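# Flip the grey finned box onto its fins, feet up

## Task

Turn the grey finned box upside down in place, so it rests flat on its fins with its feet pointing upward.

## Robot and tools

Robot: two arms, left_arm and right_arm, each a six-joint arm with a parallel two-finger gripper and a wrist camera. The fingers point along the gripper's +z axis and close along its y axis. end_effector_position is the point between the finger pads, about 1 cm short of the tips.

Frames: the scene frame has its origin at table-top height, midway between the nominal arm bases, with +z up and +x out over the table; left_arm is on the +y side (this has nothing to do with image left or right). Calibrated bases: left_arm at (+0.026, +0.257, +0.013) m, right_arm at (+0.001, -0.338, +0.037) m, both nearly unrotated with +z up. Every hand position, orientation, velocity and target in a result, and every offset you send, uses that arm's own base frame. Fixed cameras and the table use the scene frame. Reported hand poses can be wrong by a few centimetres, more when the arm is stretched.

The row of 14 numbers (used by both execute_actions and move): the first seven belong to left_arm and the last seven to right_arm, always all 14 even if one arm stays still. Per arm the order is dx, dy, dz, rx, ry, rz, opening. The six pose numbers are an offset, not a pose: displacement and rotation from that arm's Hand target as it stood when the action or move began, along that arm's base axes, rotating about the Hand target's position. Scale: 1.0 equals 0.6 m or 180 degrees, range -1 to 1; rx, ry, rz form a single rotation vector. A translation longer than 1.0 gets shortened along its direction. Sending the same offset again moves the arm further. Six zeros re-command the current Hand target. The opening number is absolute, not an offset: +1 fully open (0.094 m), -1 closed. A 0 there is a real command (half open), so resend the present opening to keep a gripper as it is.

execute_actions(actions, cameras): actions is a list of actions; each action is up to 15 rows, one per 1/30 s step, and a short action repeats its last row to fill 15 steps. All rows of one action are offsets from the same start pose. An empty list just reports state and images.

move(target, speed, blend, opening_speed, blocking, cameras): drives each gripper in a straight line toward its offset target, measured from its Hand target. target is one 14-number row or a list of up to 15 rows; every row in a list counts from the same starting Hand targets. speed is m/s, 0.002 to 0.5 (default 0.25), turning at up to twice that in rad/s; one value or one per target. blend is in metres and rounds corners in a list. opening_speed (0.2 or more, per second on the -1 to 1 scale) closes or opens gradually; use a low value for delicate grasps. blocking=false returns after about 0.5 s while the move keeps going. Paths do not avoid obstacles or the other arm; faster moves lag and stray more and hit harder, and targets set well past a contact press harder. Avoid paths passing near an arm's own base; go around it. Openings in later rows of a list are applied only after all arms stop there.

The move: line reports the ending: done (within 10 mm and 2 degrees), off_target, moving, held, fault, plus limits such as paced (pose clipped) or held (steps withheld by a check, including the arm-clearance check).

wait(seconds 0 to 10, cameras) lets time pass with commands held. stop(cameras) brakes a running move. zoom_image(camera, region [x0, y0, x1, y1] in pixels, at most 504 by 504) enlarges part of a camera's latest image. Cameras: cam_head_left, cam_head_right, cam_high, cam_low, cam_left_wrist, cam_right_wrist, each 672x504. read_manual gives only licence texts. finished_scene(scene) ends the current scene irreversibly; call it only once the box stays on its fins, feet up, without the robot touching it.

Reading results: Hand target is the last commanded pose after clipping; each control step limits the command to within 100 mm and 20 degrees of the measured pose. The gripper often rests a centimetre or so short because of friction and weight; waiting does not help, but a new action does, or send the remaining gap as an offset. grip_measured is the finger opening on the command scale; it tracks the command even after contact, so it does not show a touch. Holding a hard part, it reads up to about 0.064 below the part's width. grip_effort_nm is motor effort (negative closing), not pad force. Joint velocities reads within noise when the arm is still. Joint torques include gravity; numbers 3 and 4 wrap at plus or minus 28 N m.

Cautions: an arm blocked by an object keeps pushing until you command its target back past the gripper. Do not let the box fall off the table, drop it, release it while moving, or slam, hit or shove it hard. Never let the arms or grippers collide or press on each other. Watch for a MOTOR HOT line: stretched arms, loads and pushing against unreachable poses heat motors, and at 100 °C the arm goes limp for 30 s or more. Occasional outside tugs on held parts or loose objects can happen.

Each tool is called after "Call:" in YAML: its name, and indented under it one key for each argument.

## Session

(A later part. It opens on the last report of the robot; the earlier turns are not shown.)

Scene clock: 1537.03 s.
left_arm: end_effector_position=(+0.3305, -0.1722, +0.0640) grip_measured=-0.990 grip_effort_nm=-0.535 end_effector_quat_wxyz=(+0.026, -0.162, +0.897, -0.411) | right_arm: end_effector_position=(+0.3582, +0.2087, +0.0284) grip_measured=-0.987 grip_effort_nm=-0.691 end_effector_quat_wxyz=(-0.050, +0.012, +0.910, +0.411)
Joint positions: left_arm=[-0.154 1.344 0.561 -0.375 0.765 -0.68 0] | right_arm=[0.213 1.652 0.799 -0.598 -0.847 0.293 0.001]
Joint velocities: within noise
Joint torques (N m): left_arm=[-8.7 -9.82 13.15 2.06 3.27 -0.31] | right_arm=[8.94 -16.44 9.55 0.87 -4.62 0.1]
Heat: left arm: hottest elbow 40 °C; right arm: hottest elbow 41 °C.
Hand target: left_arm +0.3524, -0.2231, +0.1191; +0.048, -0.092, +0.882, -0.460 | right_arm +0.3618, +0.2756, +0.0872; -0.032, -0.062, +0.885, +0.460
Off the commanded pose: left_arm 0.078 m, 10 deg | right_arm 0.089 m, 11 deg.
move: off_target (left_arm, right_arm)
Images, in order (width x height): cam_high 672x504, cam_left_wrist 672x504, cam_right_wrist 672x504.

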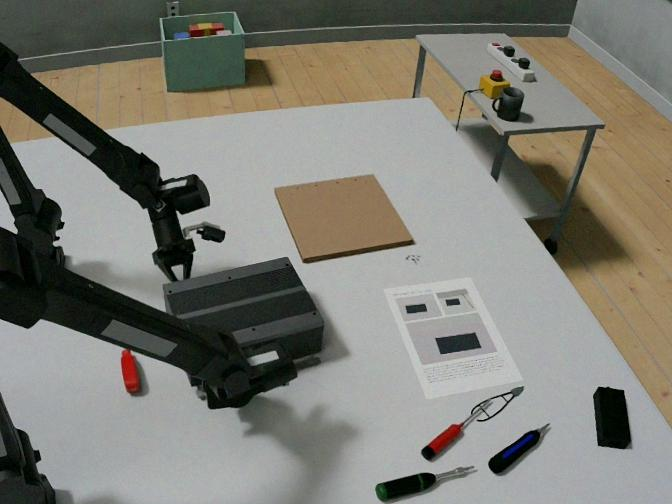

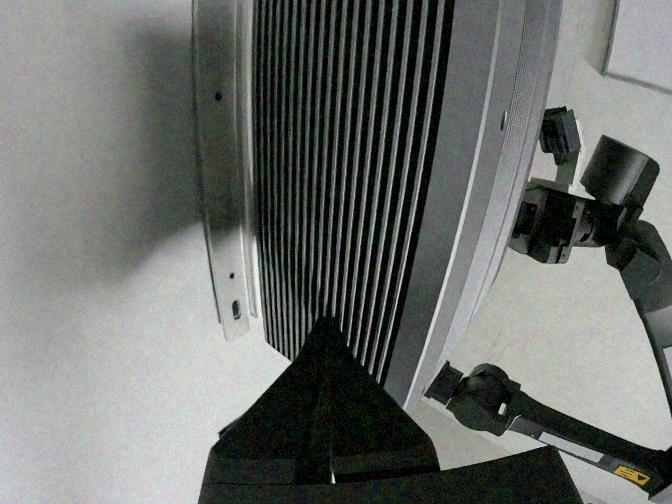

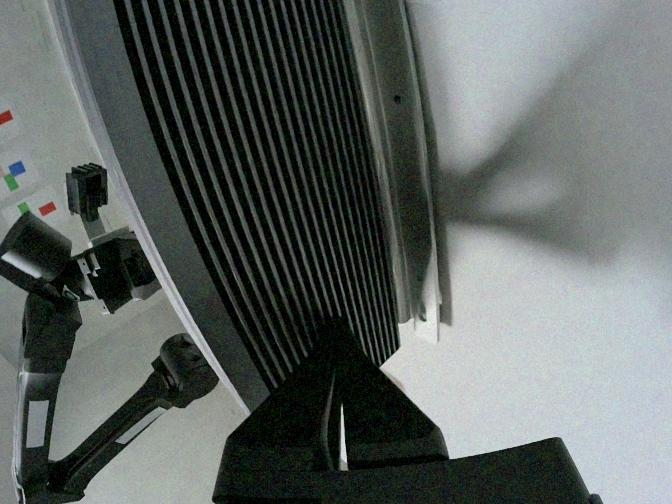

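Call:
move:
  target: [0.01,-0.003,0.06,0,0,0,-1,0.01,0.003,0.06,0,0,0,-1]
  speed: 0.04
  cameras: ["cam_left_wrist", "cam_right_wrist", "cam_high"]

Scene clock: 1548.73 s.
left_arm: end_effector_position=(+0.3258, -0.1738, +0.0908) grip_measured=-0.990 grip_effort_nm=-0.535 end_effector_quat_wxyz=(+0.011, -0.166, +0.898, -0.408) | right_arm: end_effector_position=(+0.3530, +0.2077, +0.0541) grip_measured=-0.987 grip_effort_nm=-0.686 end_effector_quat_wxyz=(-0.060, +0.016, +0.911, +0.408)
Joint positions: left_arm=[-0.159 1.277 0.603 -0.515 0.768 -0.681 0] | right_arm=[0.214 1.591 0.819 -0.702 -0.845 0.292 0.001]
Joint velocities: within noise
Joint torques (N m): left_arm=[-8.12 -9 15.31 2.54 3.22 -0.32] | right_arm=[9.23 -16.32 12.15 0.61 -4.75 0.06]
Heat: left arm: hottest elbow 43 °C; right arm: hottest wrist yaw 48 °C.
Hand target: left_arm +0.3584, -0.2249, +0.1551; +0.048, -0.092, +0.882, -0.460 | right_arm +0.3678, +0.2775, +0.1232; -0.032, -0.062, +0.885, +0.460
Off the commanded pose: left_arm 0.088 m, 11 deg | right_arm 0.099 m, 12 deg.
move: off_target (left_arm, right_arm); limits=paced
Images, in order (width x height): cam_high 672x504, cam_left_wrist 672x504, cam_right_wrist 672x504.

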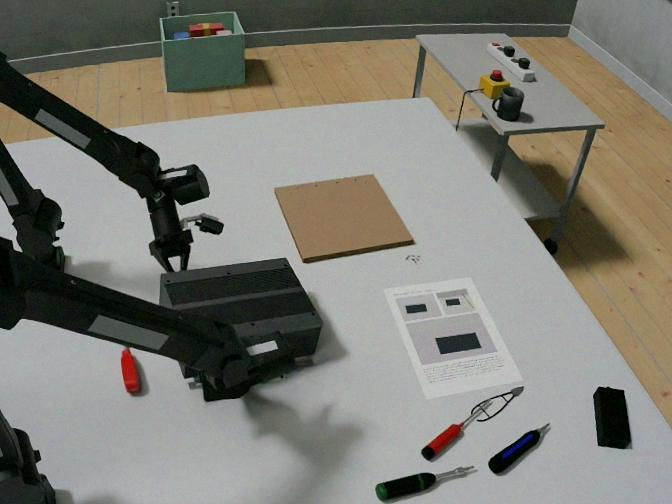

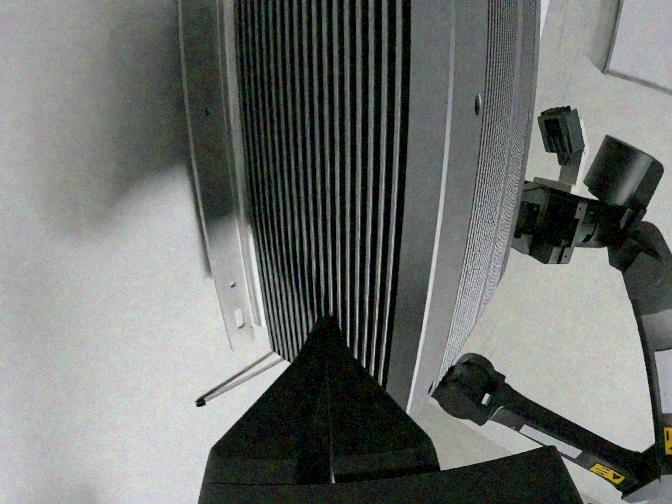

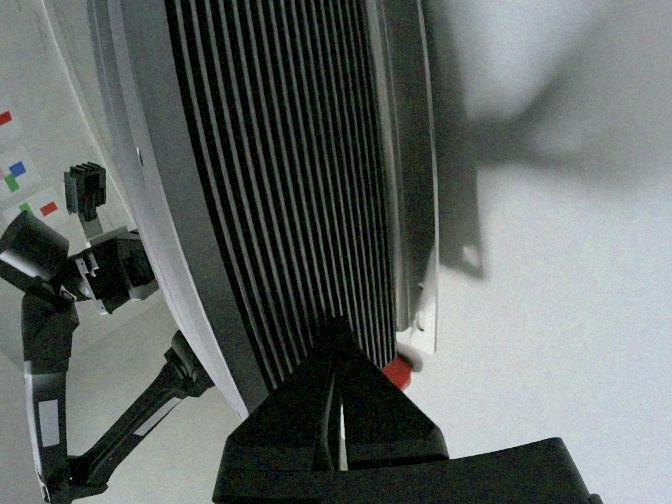

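Call:
move:
  target: [0.01,-0.002,0.13,0,0,0,-1,0.01,0.0,0.13,0,0,0,-1]
  speed: 0.05
  cameras: ["cam_left_wrist", "cam_right_wrist", "cam_high"]

Scene clock: 1569.30 s.
left_arm: end_effector_position=(+0.3398, -0.1715, +0.1554) grip_measured=-0.990 grip_effort_nm=-0.535 end_effector_quat_wxyz=(+0.008, -0.175, +0.901, -0.396) | right_arm: end_effector_position=(+0.3549, +0.2078, +0.1213) grip_measured=-0.987 grip_effort_nm=-0.686 end_effector_quat_wxyz=(-0.072, +0.016, +0.912, +0.403)
Joint positions: left_arm=[-0.154 1.197 0.749 -0.761 0.746 -0.681 0] | right_arm=[0.214 1.484 0.92 -0.945 -0.842 0.275 0.001]
Joint velocities: within noise
Joint torques (N m): left_arm=[-8.06 -9.41 17.05 2.39 4.15 -0.22] | right_arm=[8.53 -14.45 14.3 0.7 -5 -0.01]
Heat: left arm: hottest wrist yaw 48 °C; right arm: hottest wrist yaw 63 °C.
Hand target: left_arm +0.3643, -0.2261, +0.2330; +0.048, -0.092, +0.882, -0.460 | right_arm +0.3724, +0.2723, +0.1951; -0.033, -0.062, +0.885, +0.460
Off the commanded pose: left_arm 0.098 m, 13 deg | right_arm 0.108 m, 12 deg; position clipped.
move: off_target (left_arm, right_arm); limits=paced
Images, in order (width x height): cam_high 672x504, cam_left_wrist 672x504, cam_right_wrist 672x504.

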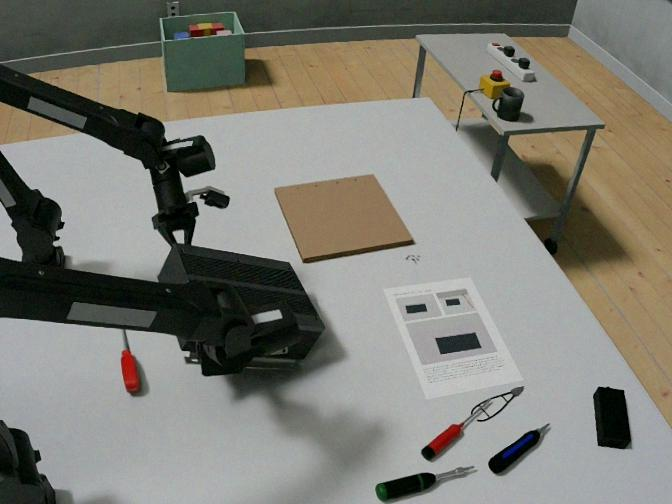

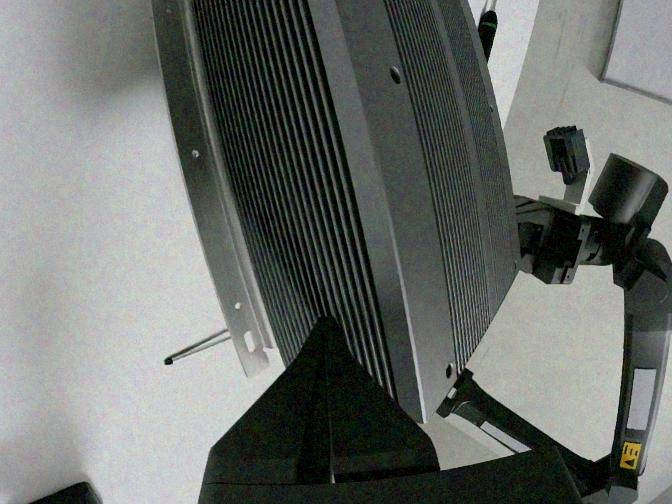

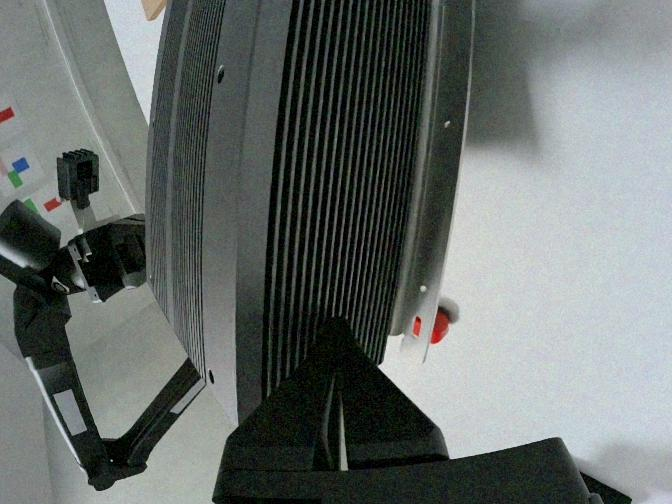

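Call:
move:
  target:
    - [0.005,0.0,0.075,0,0,0,-1,0.005,-0.005,0.075,0,0,0,-1]
    - [0.114,0.024,0.105,0,0,0,-1,0.1155,0.012,0.105,0,0,0,-1]
  speed: 0.07
  blend: 0.02
  cameras: ["cam_left_wrist", "cam_right_wrist", "cam_high"]

Scene clock: 1588.20 s.
left_arm: end_effector_position=(+0.4106, -0.1571, +0.2409) grip_measured=-0.990 grip_effort_nm=-0.535 end_effector_quat_wxyz=(+0.025, -0.172, +0.894, -0.412) | right_arm: end_effector_position=(+0.4491, +0.2194, +0.2259) grip_measured=-0.987 grip_effort_nm=-0.686 end_effector_quat_wxyz=(-0.027, +0.002, +0.904, +0.428)
Joint positions: left_arm=[-0.083 1.292 1.055 -0.977 0.791 -0.612 0] | right_arm=[0.188 1.561 1.291 -1.147 -0.876 0.265 0.001]
Joint velocities: within noise
Joint torques (N m): left_arm=[-8.35 -8 16.96 2.35 3.68 -0.04] | right_arm=[7.47 -12.34 12.21 0.44 -3.57 -0.23]
Heat: left arm: hottest wrist yaw 62 °C; right arm: hottest wrist yaw 73 °C.
Hand target: left_arm +0.4327, -0.2117, +0.2960; +0.048, -0.092, +0.882, -0.460 | right_arm +0.4417, +0.2794, +0.2581; -0.033, -0.062, +0.885, +0.460
Off the commanded pose: left_arm 0.081 m, 11 deg | right_arm 0.069 m, 9 deg.
move: off_target (left_arm, right_arm); limits=paced
Images, in order (width x height): cam_high 672x504, cam_left_wrist 672x504, cam_right_wrist 672x504.

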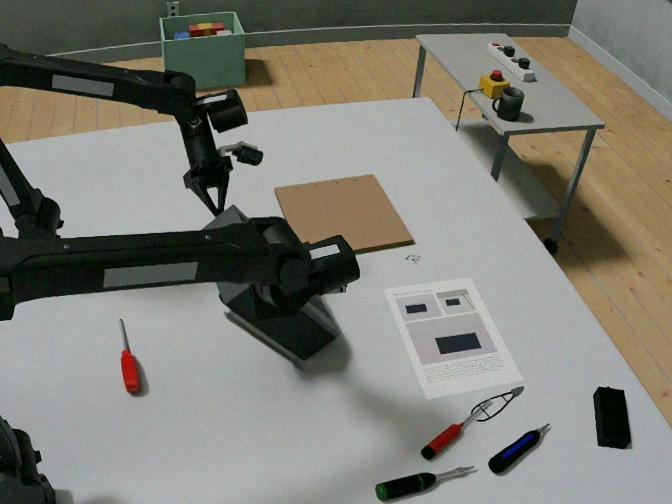

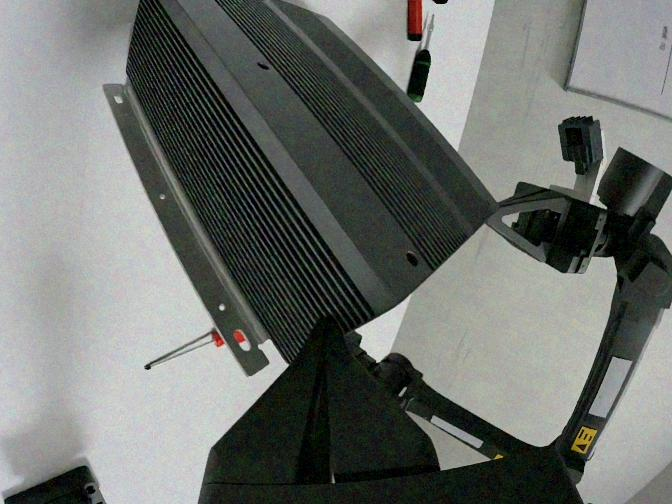

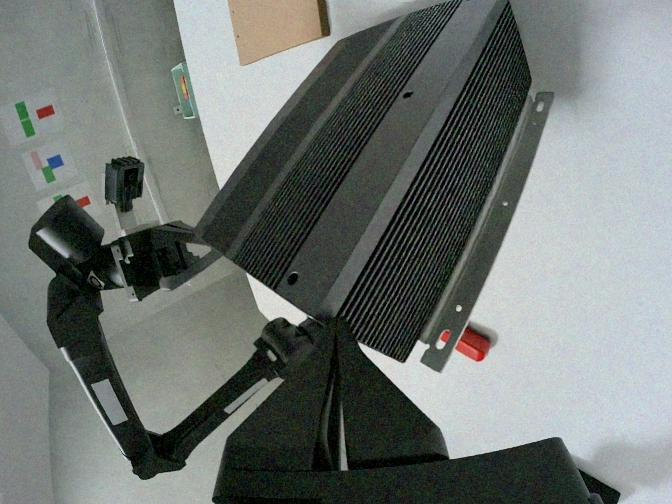

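Call:
move:
  target:
    - [0.06,0.01,-0.015,0,0,0,-1,0.06,0.01,-0.012,0,0,0,-1]
    - [0.114,0.022,-0.04,0,0,0,-1,0.1155,0.014,-0.03,0,0,0,-1]
  speed: 0.06
  blend: 0.02
  cameras: ["cam_left_wrist", "cam_right_wrist", "cam_high"]

Scene clock: 1611.13 s.
left_arm: end_effector_position=(+0.4819, -0.1799, +0.2570) grip_measured=-0.990 grip_effort_nm=-0.535 end_effector_quat_wxyz=(+0.031, -0.123, +0.884, -0.450) | right_arm: end_effector_position=(+0.5007, +0.2892, +0.2349) grip_measured=-0.987 grip_effort_nm=-0.681 end_effector_quat_wxyz=(-0.041, -0.060, +0.885, +0.460)
Joint positions: left_arm=[-0.097 1.481 1.254 -0.958 0.876 -0.554 0] | right_arm=[0.28 1.755 1.533 -1.173 -0.95 0.236 0.001]
Joint velocities: within noise
Joint torques (N m): left_arm=[-3.31 -9 13.44 2.29 0.95 -0.03] | right_arm=[-1.2 -14.74 10.13 0.5 -0.47 -0.16]
Heat: left arm: hottest wrist yaw 64 °C; right arm: hottest wrist yaw 64 °C.
Hand target: left_arm +0.5011, -0.1984, +0.2720; +0.048, -0.092, +0.882, -0.459 | right_arm +0.5110, +0.2878, +0.2402; -0.032, -0.062, +0.885, +0.460
Off the commanded pose: left_arm 0.031 m, 4 deg | right_arm 0.012 m, 1 deg.
move: off_target (left_arm, right_arm); blend cut to 0.0182 m at target 1
Images, in order (width x height): cam_high 672x504, cam_left_wrist 672x504, cam_right_wrist 672x504.

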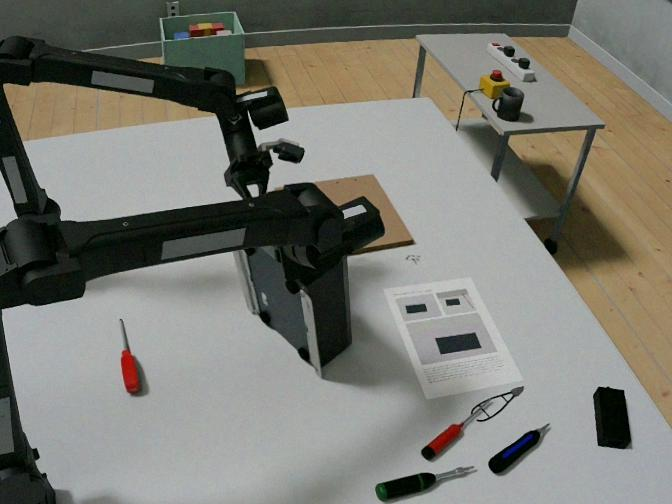

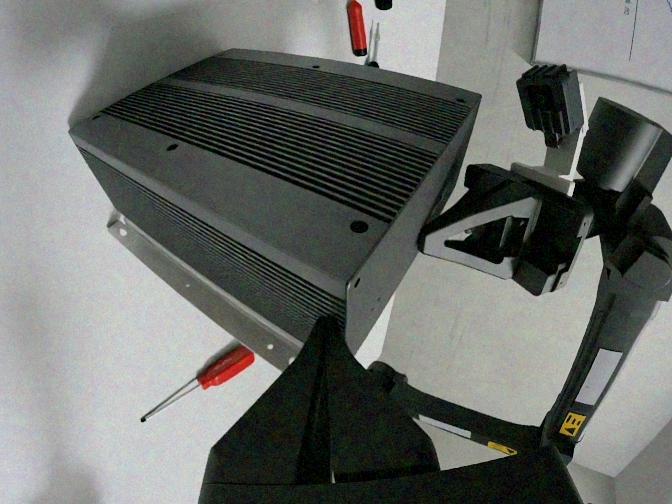

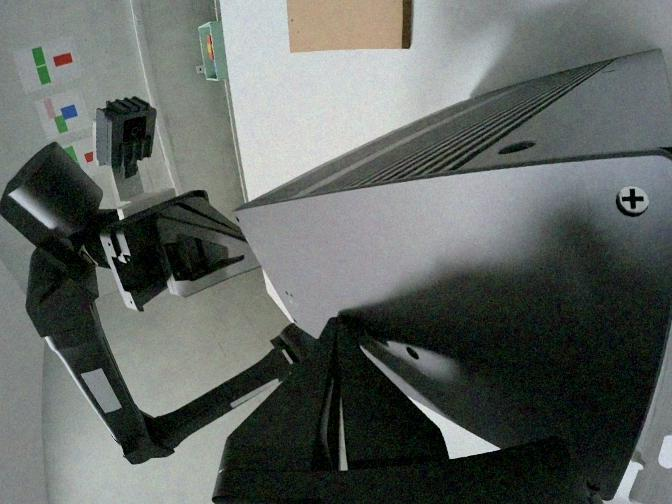

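Call:
move:
  target:
    - [0,0.05,0.0,0,0,0,-1,0,0,0.06,0,0,0,-1]
    - [0,0.15,0.0,0,0,0,-1,0,-0.18,0.06,0,0,0,-1]
  speed: 0.12
  blend: 0.015

Scene clock: 1646.60 s.
left_arm: end_effector_position=(+0.4867, -0.1121, +0.2660) grip_measured=-0.990 grip_effort_nm=-0.535 end_effector_quat_wxyz=(+0.040, -0.098, +0.882, -0.459) | right_arm: end_effector_position=(+0.4994, +0.1830, +0.2588) grip_measured=-0.987 grip_effort_nm=-0.681 end_effector_quat_wxyz=(-0.053, -0.053, +0.886, +0.458)
Joint positions: left_arm=[0.057 1.521 1.324 -1.177 0.943 -0.264 0] | right_arm=[0.085 1.755 1.599 -1.543 -0.953 -0.101 0.001]
Joint velocities: within noise
Joint torques (N m): left_arm=[-0.26 -9.64 12.25 0.62 0.73 0.01] | right_arm=[-1.44 -15.21 11.15 0.05 -0.79 -0.23]
Heat: left arm: hottest elbow 52 °C; right arm: hottest elbow 53 °C.
Hand target: left_arm +0.5012, -0.1085, +0.2720; +0.048, -0.092, +0.882, -0.460 | right_arm +0.5111, +0.1798, +0.2761; -0.032, -0.062, +0.885, +0.460
Off the commanded pose: left_arm 0.016 m, 1 deg | right_arm 0.021 m, 3 deg.
move: off_target (left_arm, right_arm)

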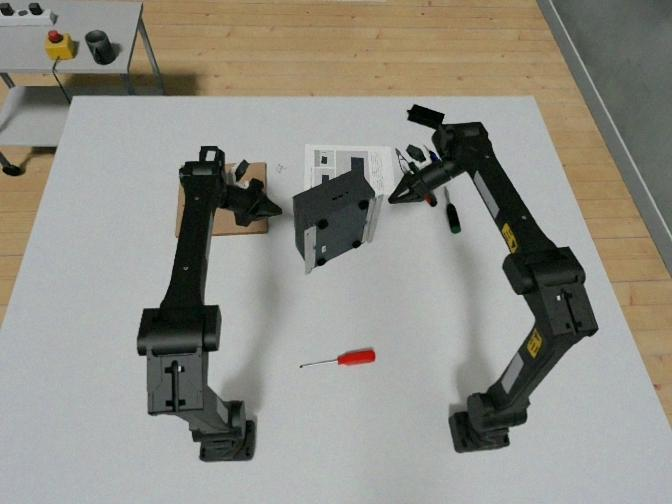

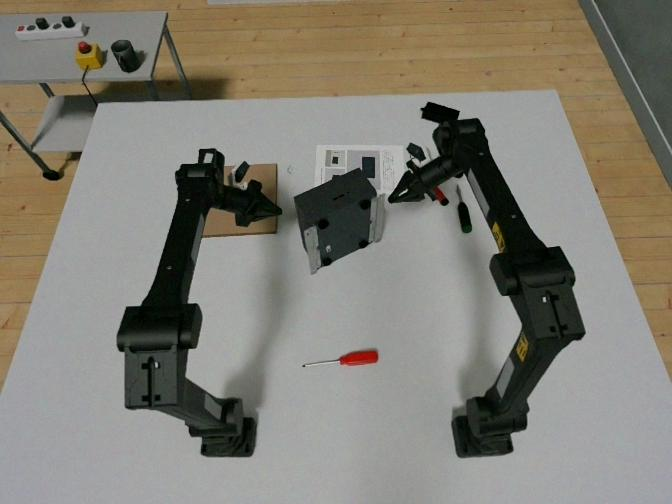

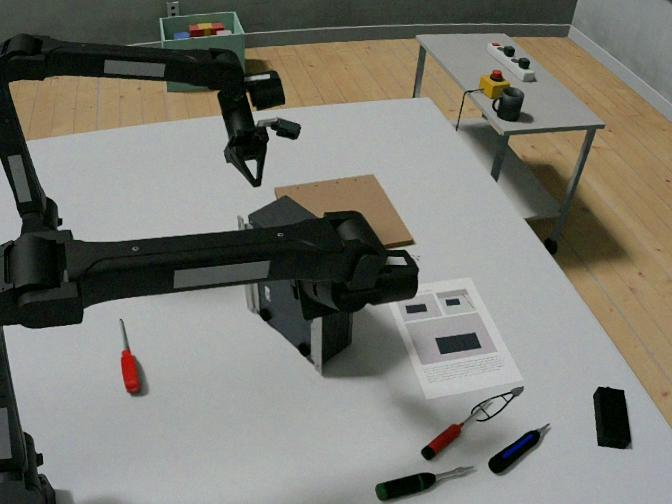

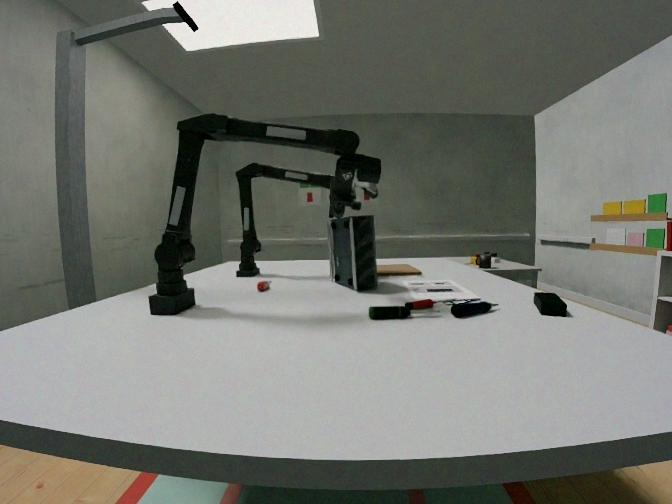

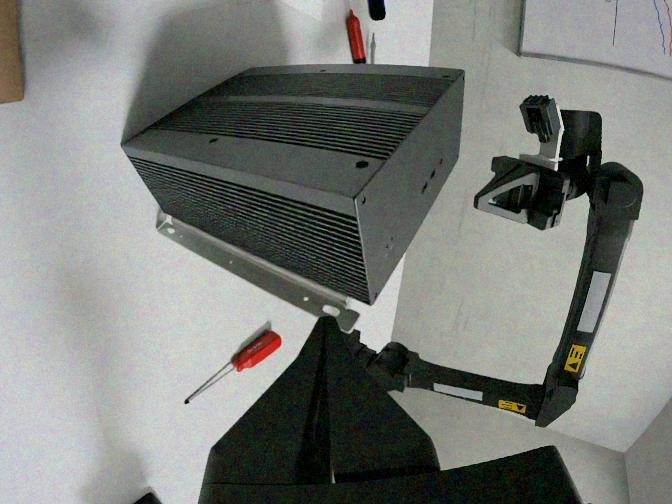

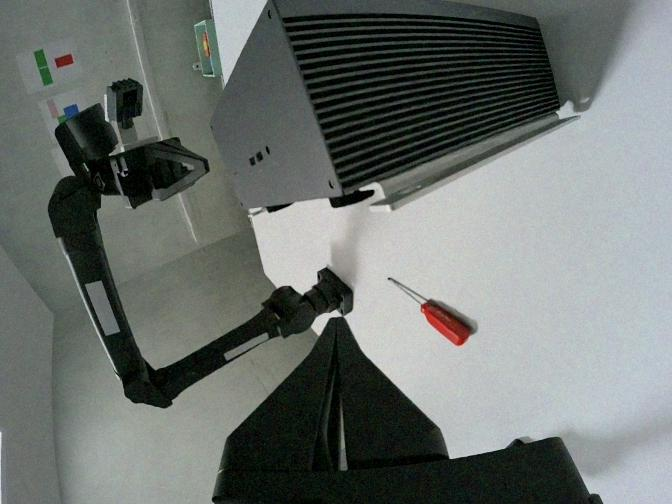

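Call:
move:
  target:
    - [0,0,0,0,0,0,-1,0.148,-0.087,0,0,0,0,-1]
    - [0,0,-0.357,0,0,0,-1,0.148,-0.087,-0.39,0,0,0,-1]
  speed: 0.15
  blend: 0.02
  cameras: ["cam_left_wrist", "cam_right_wrist", "cam_head_left"]

Scene clock: 1832.67 s.
left_arm: end_effector_position=(+0.5001, -0.1113, +0.0686) grip_measured=-0.990 grip_effort_nm=-0.530 end_effector_quat_wxyz=(+0.051, -0.090, +0.882, -0.459) | right_arm: end_effector_position=(+0.5951, +0.1335, +0.0442) grip_measured=-0.987 grip_effort_nm=-0.686 end_effector_quat_wxyz=(-0.040, -0.062, +0.884, +0.461)
Joint positions: left_arm=[0.057 1.775 1.068 -0.647 0.944 -0.257 0] | right_arm=[-0.009 2.197 1.697 -1.302 -0.944 -0.267 0.001]
Joint velocities: within noise
Joint torques (N m): left_arm=[-0.26 -11.52 6.82 1.46 0.71 -0.06] | right_arm=[-1.26 -19.43 7.21 0.47 -0.53 -0.18]
Heat: left arm: hottest elbow 53 °C; right arm: hottest elbow 57 °C.
Hand target: left_arm +0.5013, -0.1085, +0.0578; +0.048, -0.092, +0.882, -0.460 | right_arm +0.5998, +0.1276, +0.0422; -0.032, -0.062, +0.885, +0.460
Off the commanded pose: left_arm 0.011 m, 0 deg | right_arm 0.008 m, 1 deg.
move: off_target (left_arm)
Images, in order (width x height): cam_head_left 672x504, cam_left_wrist 672x504, cam_right_wrist 672x504.

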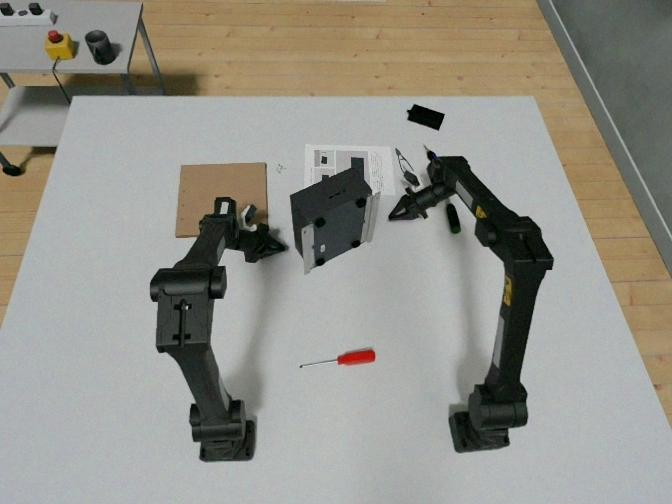

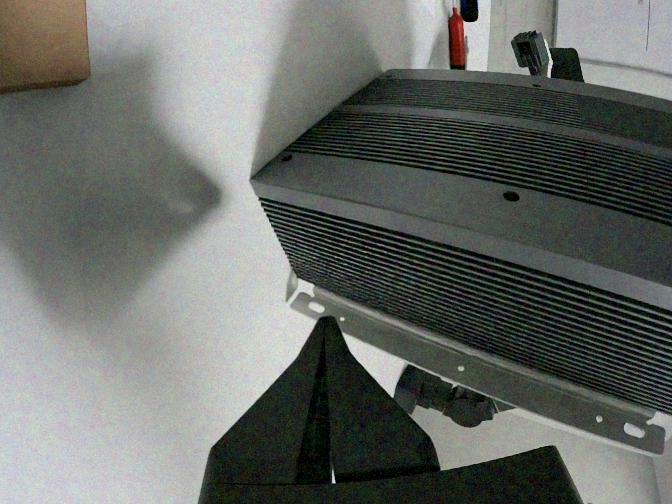

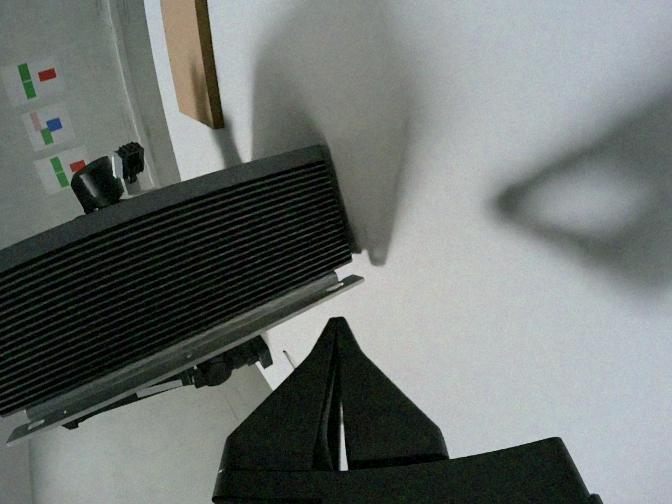

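Call:
move:
  target: [-0.0143,-0.09,-0.023,0,0,0,-1,-0.0267,0.1525,-0.02,0,0,0,-1]
  speed: 0.1
  cameras: ["cam_left_wrist", "cam_right_wrist"]

Scene clock: 1880.83 s.
left_arm: end_effector_position=(+0.4948, -0.1593, +0.0537) grip_measured=-0.990 grip_effort_nm=-0.530 end_effector_quat_wxyz=(+0.056, -0.087, +0.881, -0.461) | right_arm: end_effector_position=(+0.5815, +0.2125, +0.0181) grip_measured=-0.987 grip_effort_nm=-0.686 end_effector_quat_wxyz=(-0.042, -0.055, +0.886, +0.459)
Joint positions: left_arm=[-0.045 1.775 1.001 -0.436 0.917 -0.421 0] | right_arm=[0.122 2.176 1.586 -1.024 -0.958 -0.025 0.001]
Joint velocities: within noise
Joint torques (N m): left_arm=[-1.38 -11.81 6.28 1.72 0.46 -0.25] | right_arm=[0.15 -21.19 6.54 0.81 -0.68 0]
Heat: left arm: hottest elbow 44 °C; right arm: hottest elbow 47 °C.
Hand target: left_arm +0.4927, -0.1625, +0.0440; +0.048, -0.092, +0.882, -0.460 | right_arm +0.5837, +0.2192, +0.0302; -0.032, -0.062, +0.885, +0.460
Off the commanded pose: left_arm 0.010 m, 1 deg | right_arm 0.014 m, 1 deg.
move: off_target (right_arm)
Images, in order (width x height): cam_left_wrist 672x504, cam_right_wrist 672x504.

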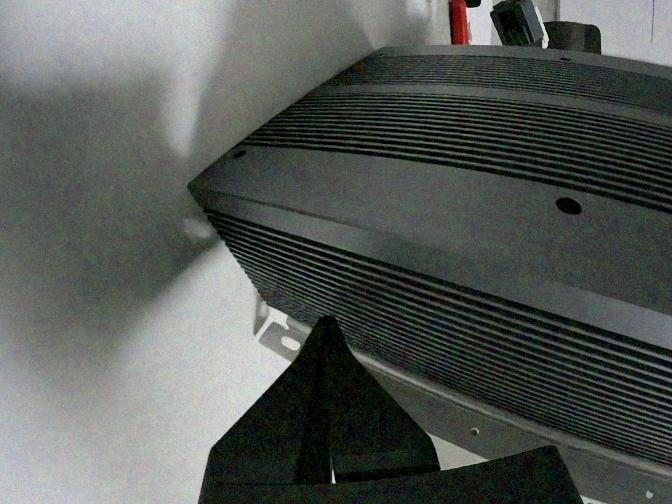

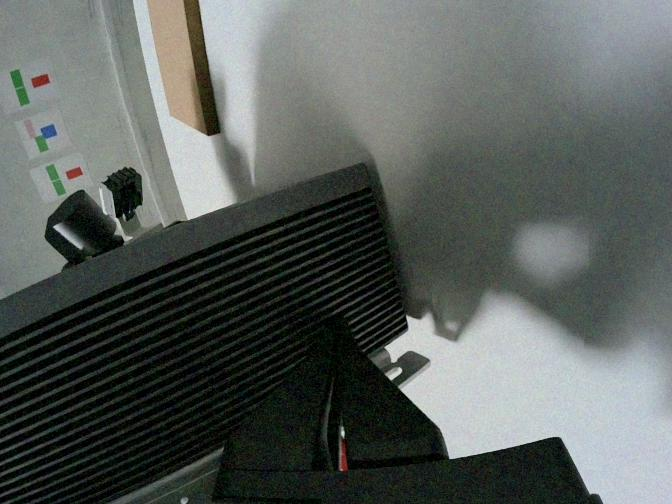

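Call:
move:
  target: [-0.017,0,0,0,0,0,-1,-0.117,-0.012,0,0,0,0,-1]
  speed: 0.06
  cameras: ["cam_left_wrist", "cam_right_wrist", "cam_head_left"]

Scene clock: 1900.67 s.
left_arm: end_effector_position=(+0.4832, -0.1590, +0.0441) grip_measured=-0.990 grip_effort_nm=-0.530 end_effector_quat_wxyz=(+0.048, -0.092, +0.882, -0.460) | right_arm: end_effector_position=(+0.5205, +0.2046, +0.0239) grip_measured=-0.987 grip_effort_nm=-0.686 end_effector_quat_wxyz=(-0.028, -0.060, +0.887, +0.458)
Joint positions: left_arm=[-0.045 1.775 0.97 -0.423 0.917 -0.424 0] | right_arm=[0.122 2.024 1.332 -0.886 -0.953 -0.017 0.001]
Joint velocities: within noise
Joint torques (N m): left_arm=[-1.38 -12.98 6.13 1.78 0.44 -0.24] | right_arm=[0.67 -18.02 5.14 0.43 -0.9 0.01]
Heat: left arm: hottest elbow 42 °C; right arm: hottest elbow 46 °C.
Hand target: left_arm +0.4824, -0.1625, +0.0440; +0.048, -0.092, +0.882, -0.460 | right_arm +0.5134, +0.2120, +0.0302; -0.033, -0.062, +0.885, +0.460
Off the commanded pose: left_arm 0.004 m, 0 deg | right_arm 0.012 m, 1 deg.
move: off_target (right_arm)
Images, in order (width x height): cam_head_left 672x504, cam_left_wrist 672x504, cam_right_wrist 672x504.

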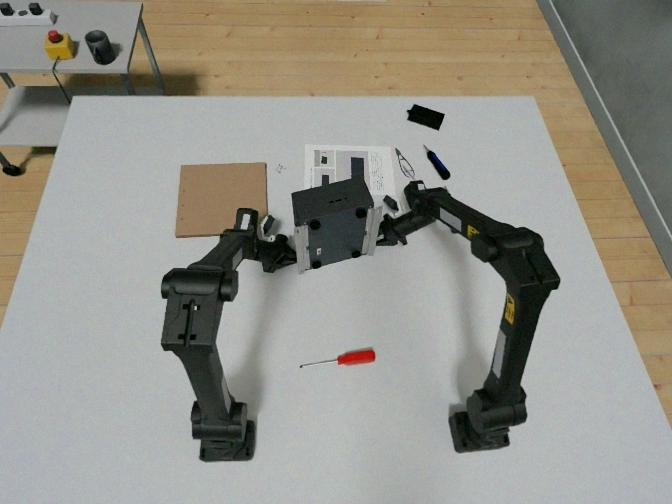

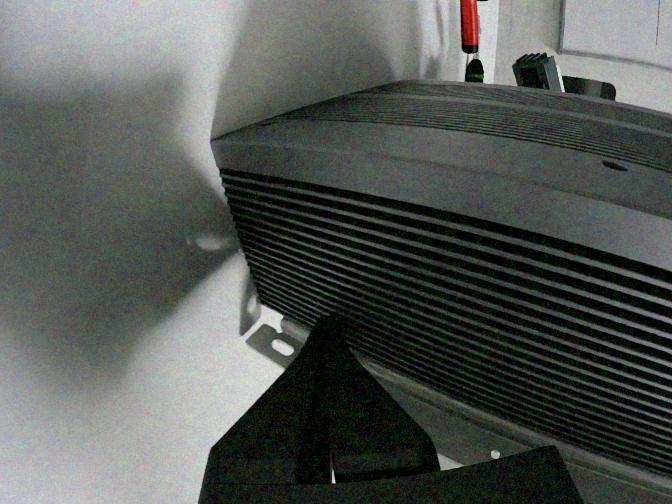

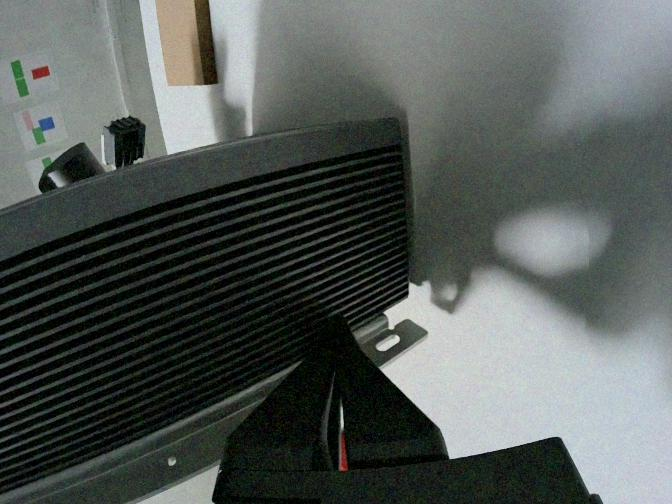

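Call:
move:
  target: [-0.16,-0.008,0,0,0,0,-1,-0.18,0,0,0,0,0,-1]
  speed: 0.06
  cameras: ["cam_left_wrist", "cam_right_wrist", "cam_head_left"]

Scene clock: 1911.30 s.
left_arm: end_effector_position=(+0.4002, -0.1550, +0.0428) grip_measured=-0.990 grip_effort_nm=-0.535 end_effector_quat_wxyz=(+0.062, -0.098, +0.883, -0.455) | right_arm: end_effector_position=(+0.4162, +0.1980, +0.0249) grip_measured=-0.987 grip_effort_nm=-0.686 end_effector_quat_wxyz=(-0.024, -0.052, +0.887, +0.458)
Joint positions: left_arm=[-0.051 1.592 0.702 -0.288 0.895 -0.463 0] | right_arm=[0.136 1.81 0.971 -0.695 -0.953 0.038 0.001]
Joint velocities: within noise
Joint torques (N m): left_arm=[-3.31 -10.81 4.48 1.2 0.94 -0.26] | right_arm=[1.73 -13.98 4.53 0.31 -0.89 -0.04]
Heat: left arm: hottest elbow 42 °C; right arm: hottest elbow 45 °C.
Hand target: left_arm +0.3865, -0.1673, +0.0440; +0.048, -0.092, +0.882, -0.460 | right_arm +0.4054, +0.2120, +0.0302; -0.033, -0.062, +0.885, +0.460
Off the commanded pose: left_arm 0.018 m, 2 deg | right_arm 0.018 m, 2 deg.
move: off_target (left_arm, right_arm)
Images, in order (width x height): cam_head_left 672x504, cam_left_wrist 672x504, cam_right_wrist 672x504.

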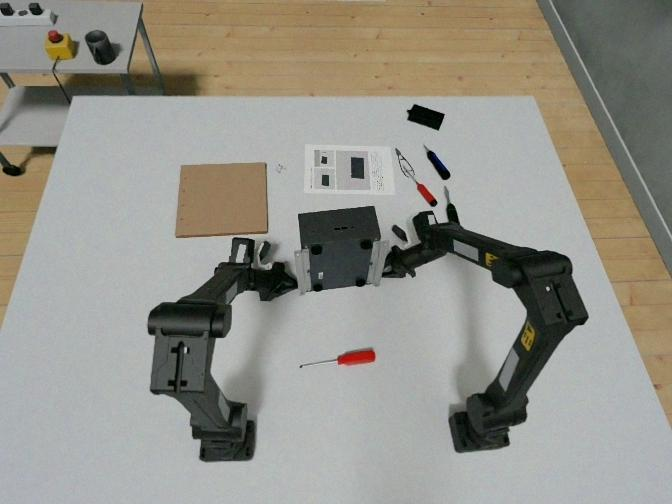

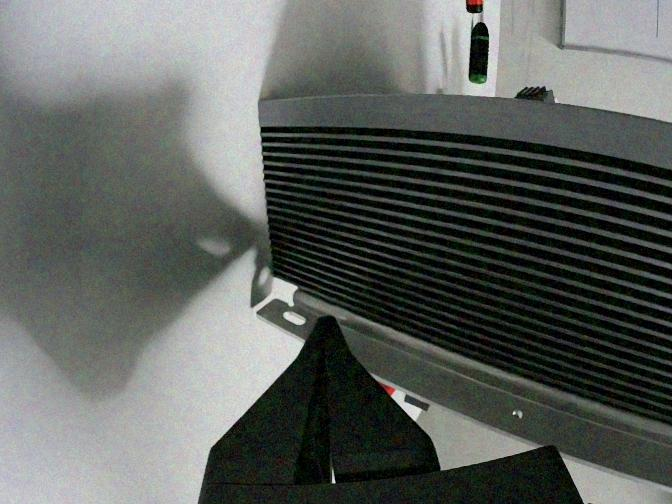

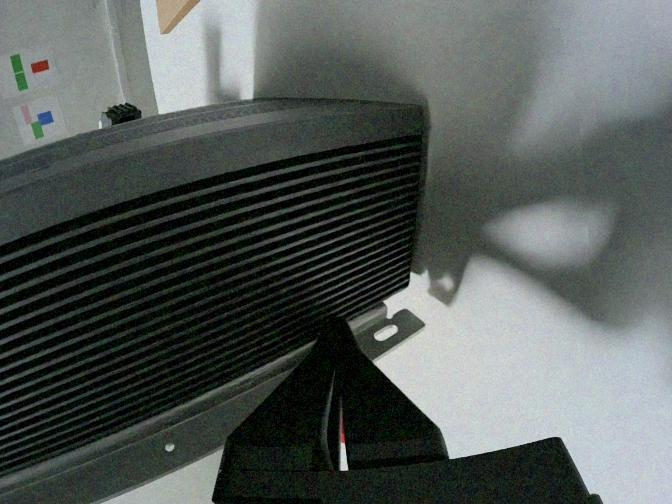

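Call:
move:
  target: [-0.18,-0.005,0,0,0,0,-1,-0.158,0.003,0,0,0,0,-1]
  speed: 0.06
  cameras: ["cam_left_wrist", "cam_right_wrist", "cam_head_left"]

Scene clock: 1922.93 s.
left_arm: end_effector_position=(+0.2923, -0.1606, +0.0440) grip_measured=-0.990 grip_effort_nm=-0.535 end_effector_quat_wxyz=(+0.064, -0.099, +0.883, -0.453) | right_arm: end_effector_position=(+0.3231, +0.2022, +0.0275) grip_measured=-0.987 grip_effort_nm=-0.681 end_effector_quat_wxyz=(-0.021, -0.052, +0.887, +0.457)
Joint positions: left_arm=[-0.095 1.324 0.405 -0.207 0.872 -0.53 0] | right_arm=[0.186 1.612 0.687 -0.531 -0.947 0.128 0.001]
Joint velocities: within noise
Joint torques (N m): left_arm=[-3.37 -6.12 4.52 1.26 1.09 -0.26] | right_arm=[1.96 -10.23 3.92 0.77 -0.95 -0.04]
Heat: left arm: hottest elbow 41 °C; right arm: hottest elbow 45 °C.
Hand target: left_arm +0.2784, -0.1702, +0.0440; +0.048, -0.092, +0.882, -0.459 | right_arm +0.3107, +0.2137, +0.0301; -0.033, -0.062, +0.885, +0.460
Off the commanded pose: left_arm 0.017 m, 2 deg | right_arm 0.017 m, 2 deg.
move: off_target (left_arm, right_arm)
Images, in order (width x height): cam_head_left 672x504, cam_left_wrist 672x504, cam_right_wrist 672x504.

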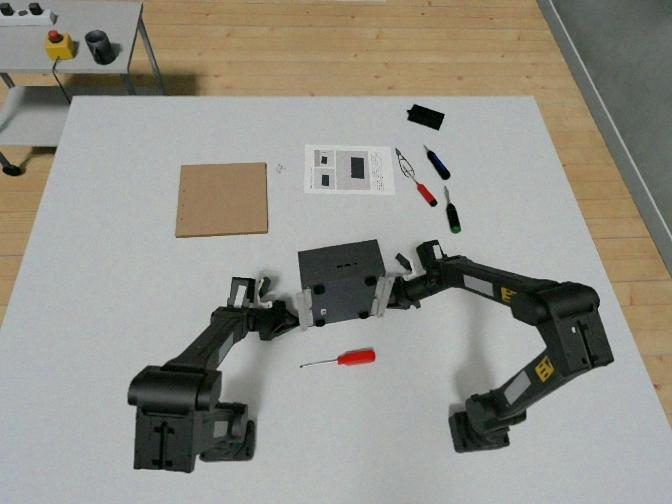

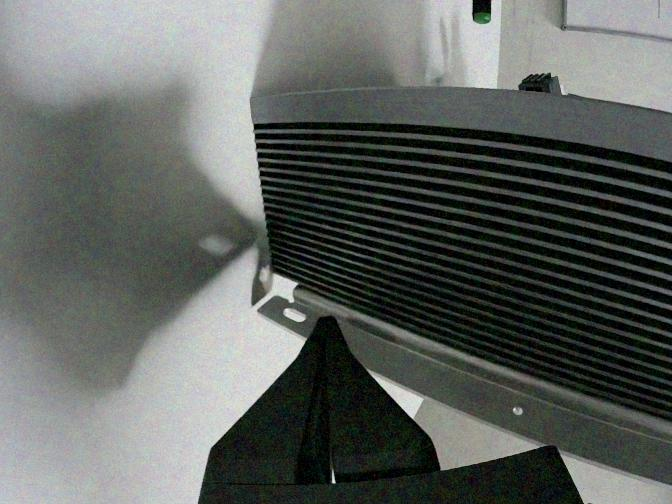

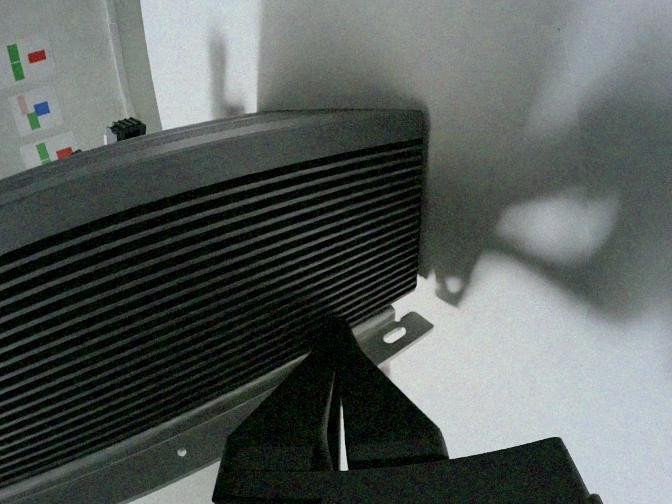

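Call:
zoom_image:
  camera: "cam_left_wrist"
  region: [220, 220, 460, 400]

Call:
zoom_image:
  camera: "cam_right_wrist"
  region: [260, 240, 470, 400]

Scaled by 2.100 from the camera's 672x504 image, which has a finer 960x720 frame.

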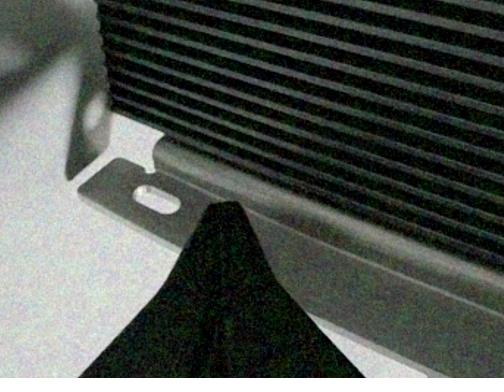

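Scaled by 2.400 from the camera's 672x504 image, which has a finer 960x720 frame.

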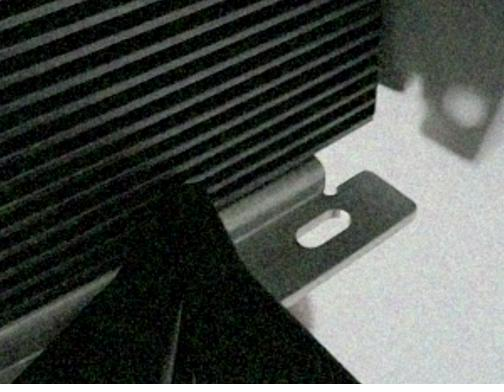

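Call:
move:
  target: [-0.067,-0.008,0,0,0,0,-1,-0.067,-0.008,0,0,0,0,-1]
  speed: 0.06
  cameras: ["cam_left_wrist", "cam_right_wrist", "cam_head_left"]

Scene clock: 1998.60 s.
left_arm: end_effector_position=(+0.2519, -0.1669, +0.0449) grip_measured=-0.990 grip_effort_nm=-0.535 end_effector_quat_wxyz=(+0.064, -0.100, +0.883, -0.453) | right_arm: end_effector_position=(+0.2825, +0.1991, +0.0278) grip_measured=-0.987 grip_effort_nm=-0.686 end_effector_quat_wxyz=(-0.021, -0.052, +0.888, +0.457)
Joint positions: left_arm=[-0.141 1.191 0.298 -0.184 0.851 -0.593 0] | right_arm=[0.201 1.523 0.572 -0.486 -0.944 0.151 0.001]
Joint velocities: within noise
Joint torques (N m): left_arm=[-3.31 -4.07 4.81 1.39 1.08 -0.26] | right_arm=[2.02 -8.76 3.79 0.65 -1.02 0.03]
Heat: left arm: hottest elbow 38 °C; right arm: hottest elbow 41 °C.
Hand target: left_arm +0.2381, -0.1751, +0.0439; +0.048, -0.092, +0.882, -0.460 | right_arm +0.2706, +0.2090, +0.0302; -0.033, -0.062, +0.885, +0.460
Off the commanded pose: left_arm 0.016 m, 2 deg | right_arm 0.016 m, 2 deg.
move: off_target (left_arm, right_arm)
Images, in order (width x height): cam_head_left 672x504, cam_left_wrist 672x504, cam_right_wrist 672x504.

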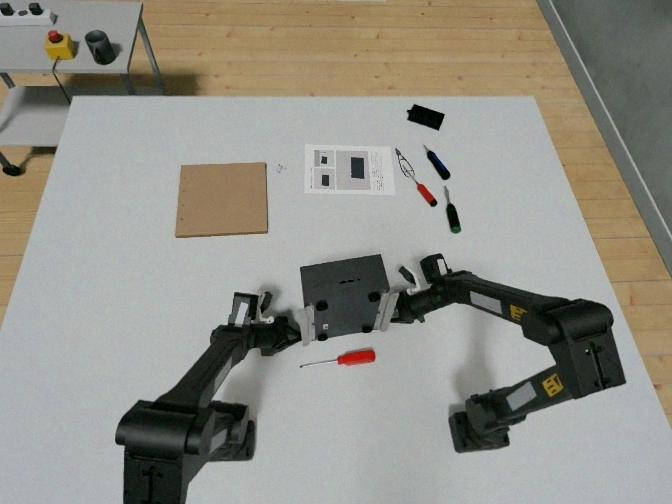

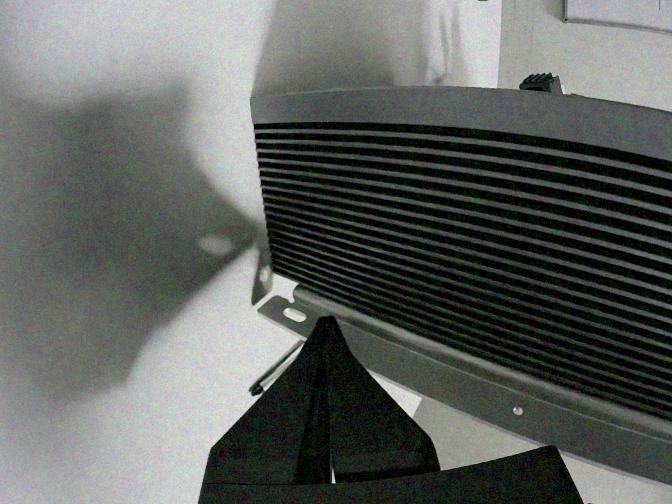

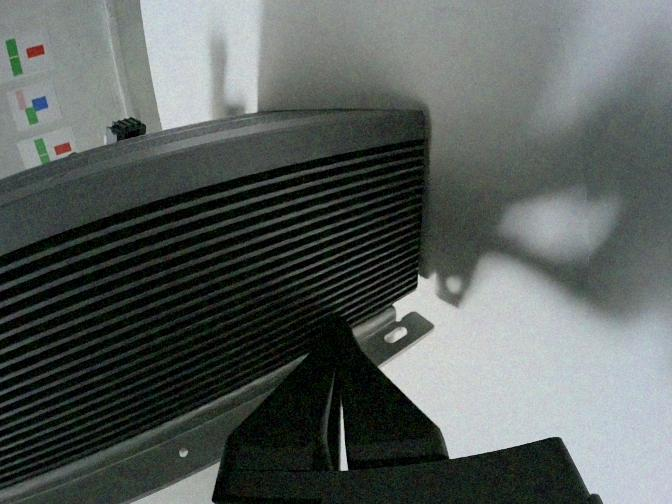

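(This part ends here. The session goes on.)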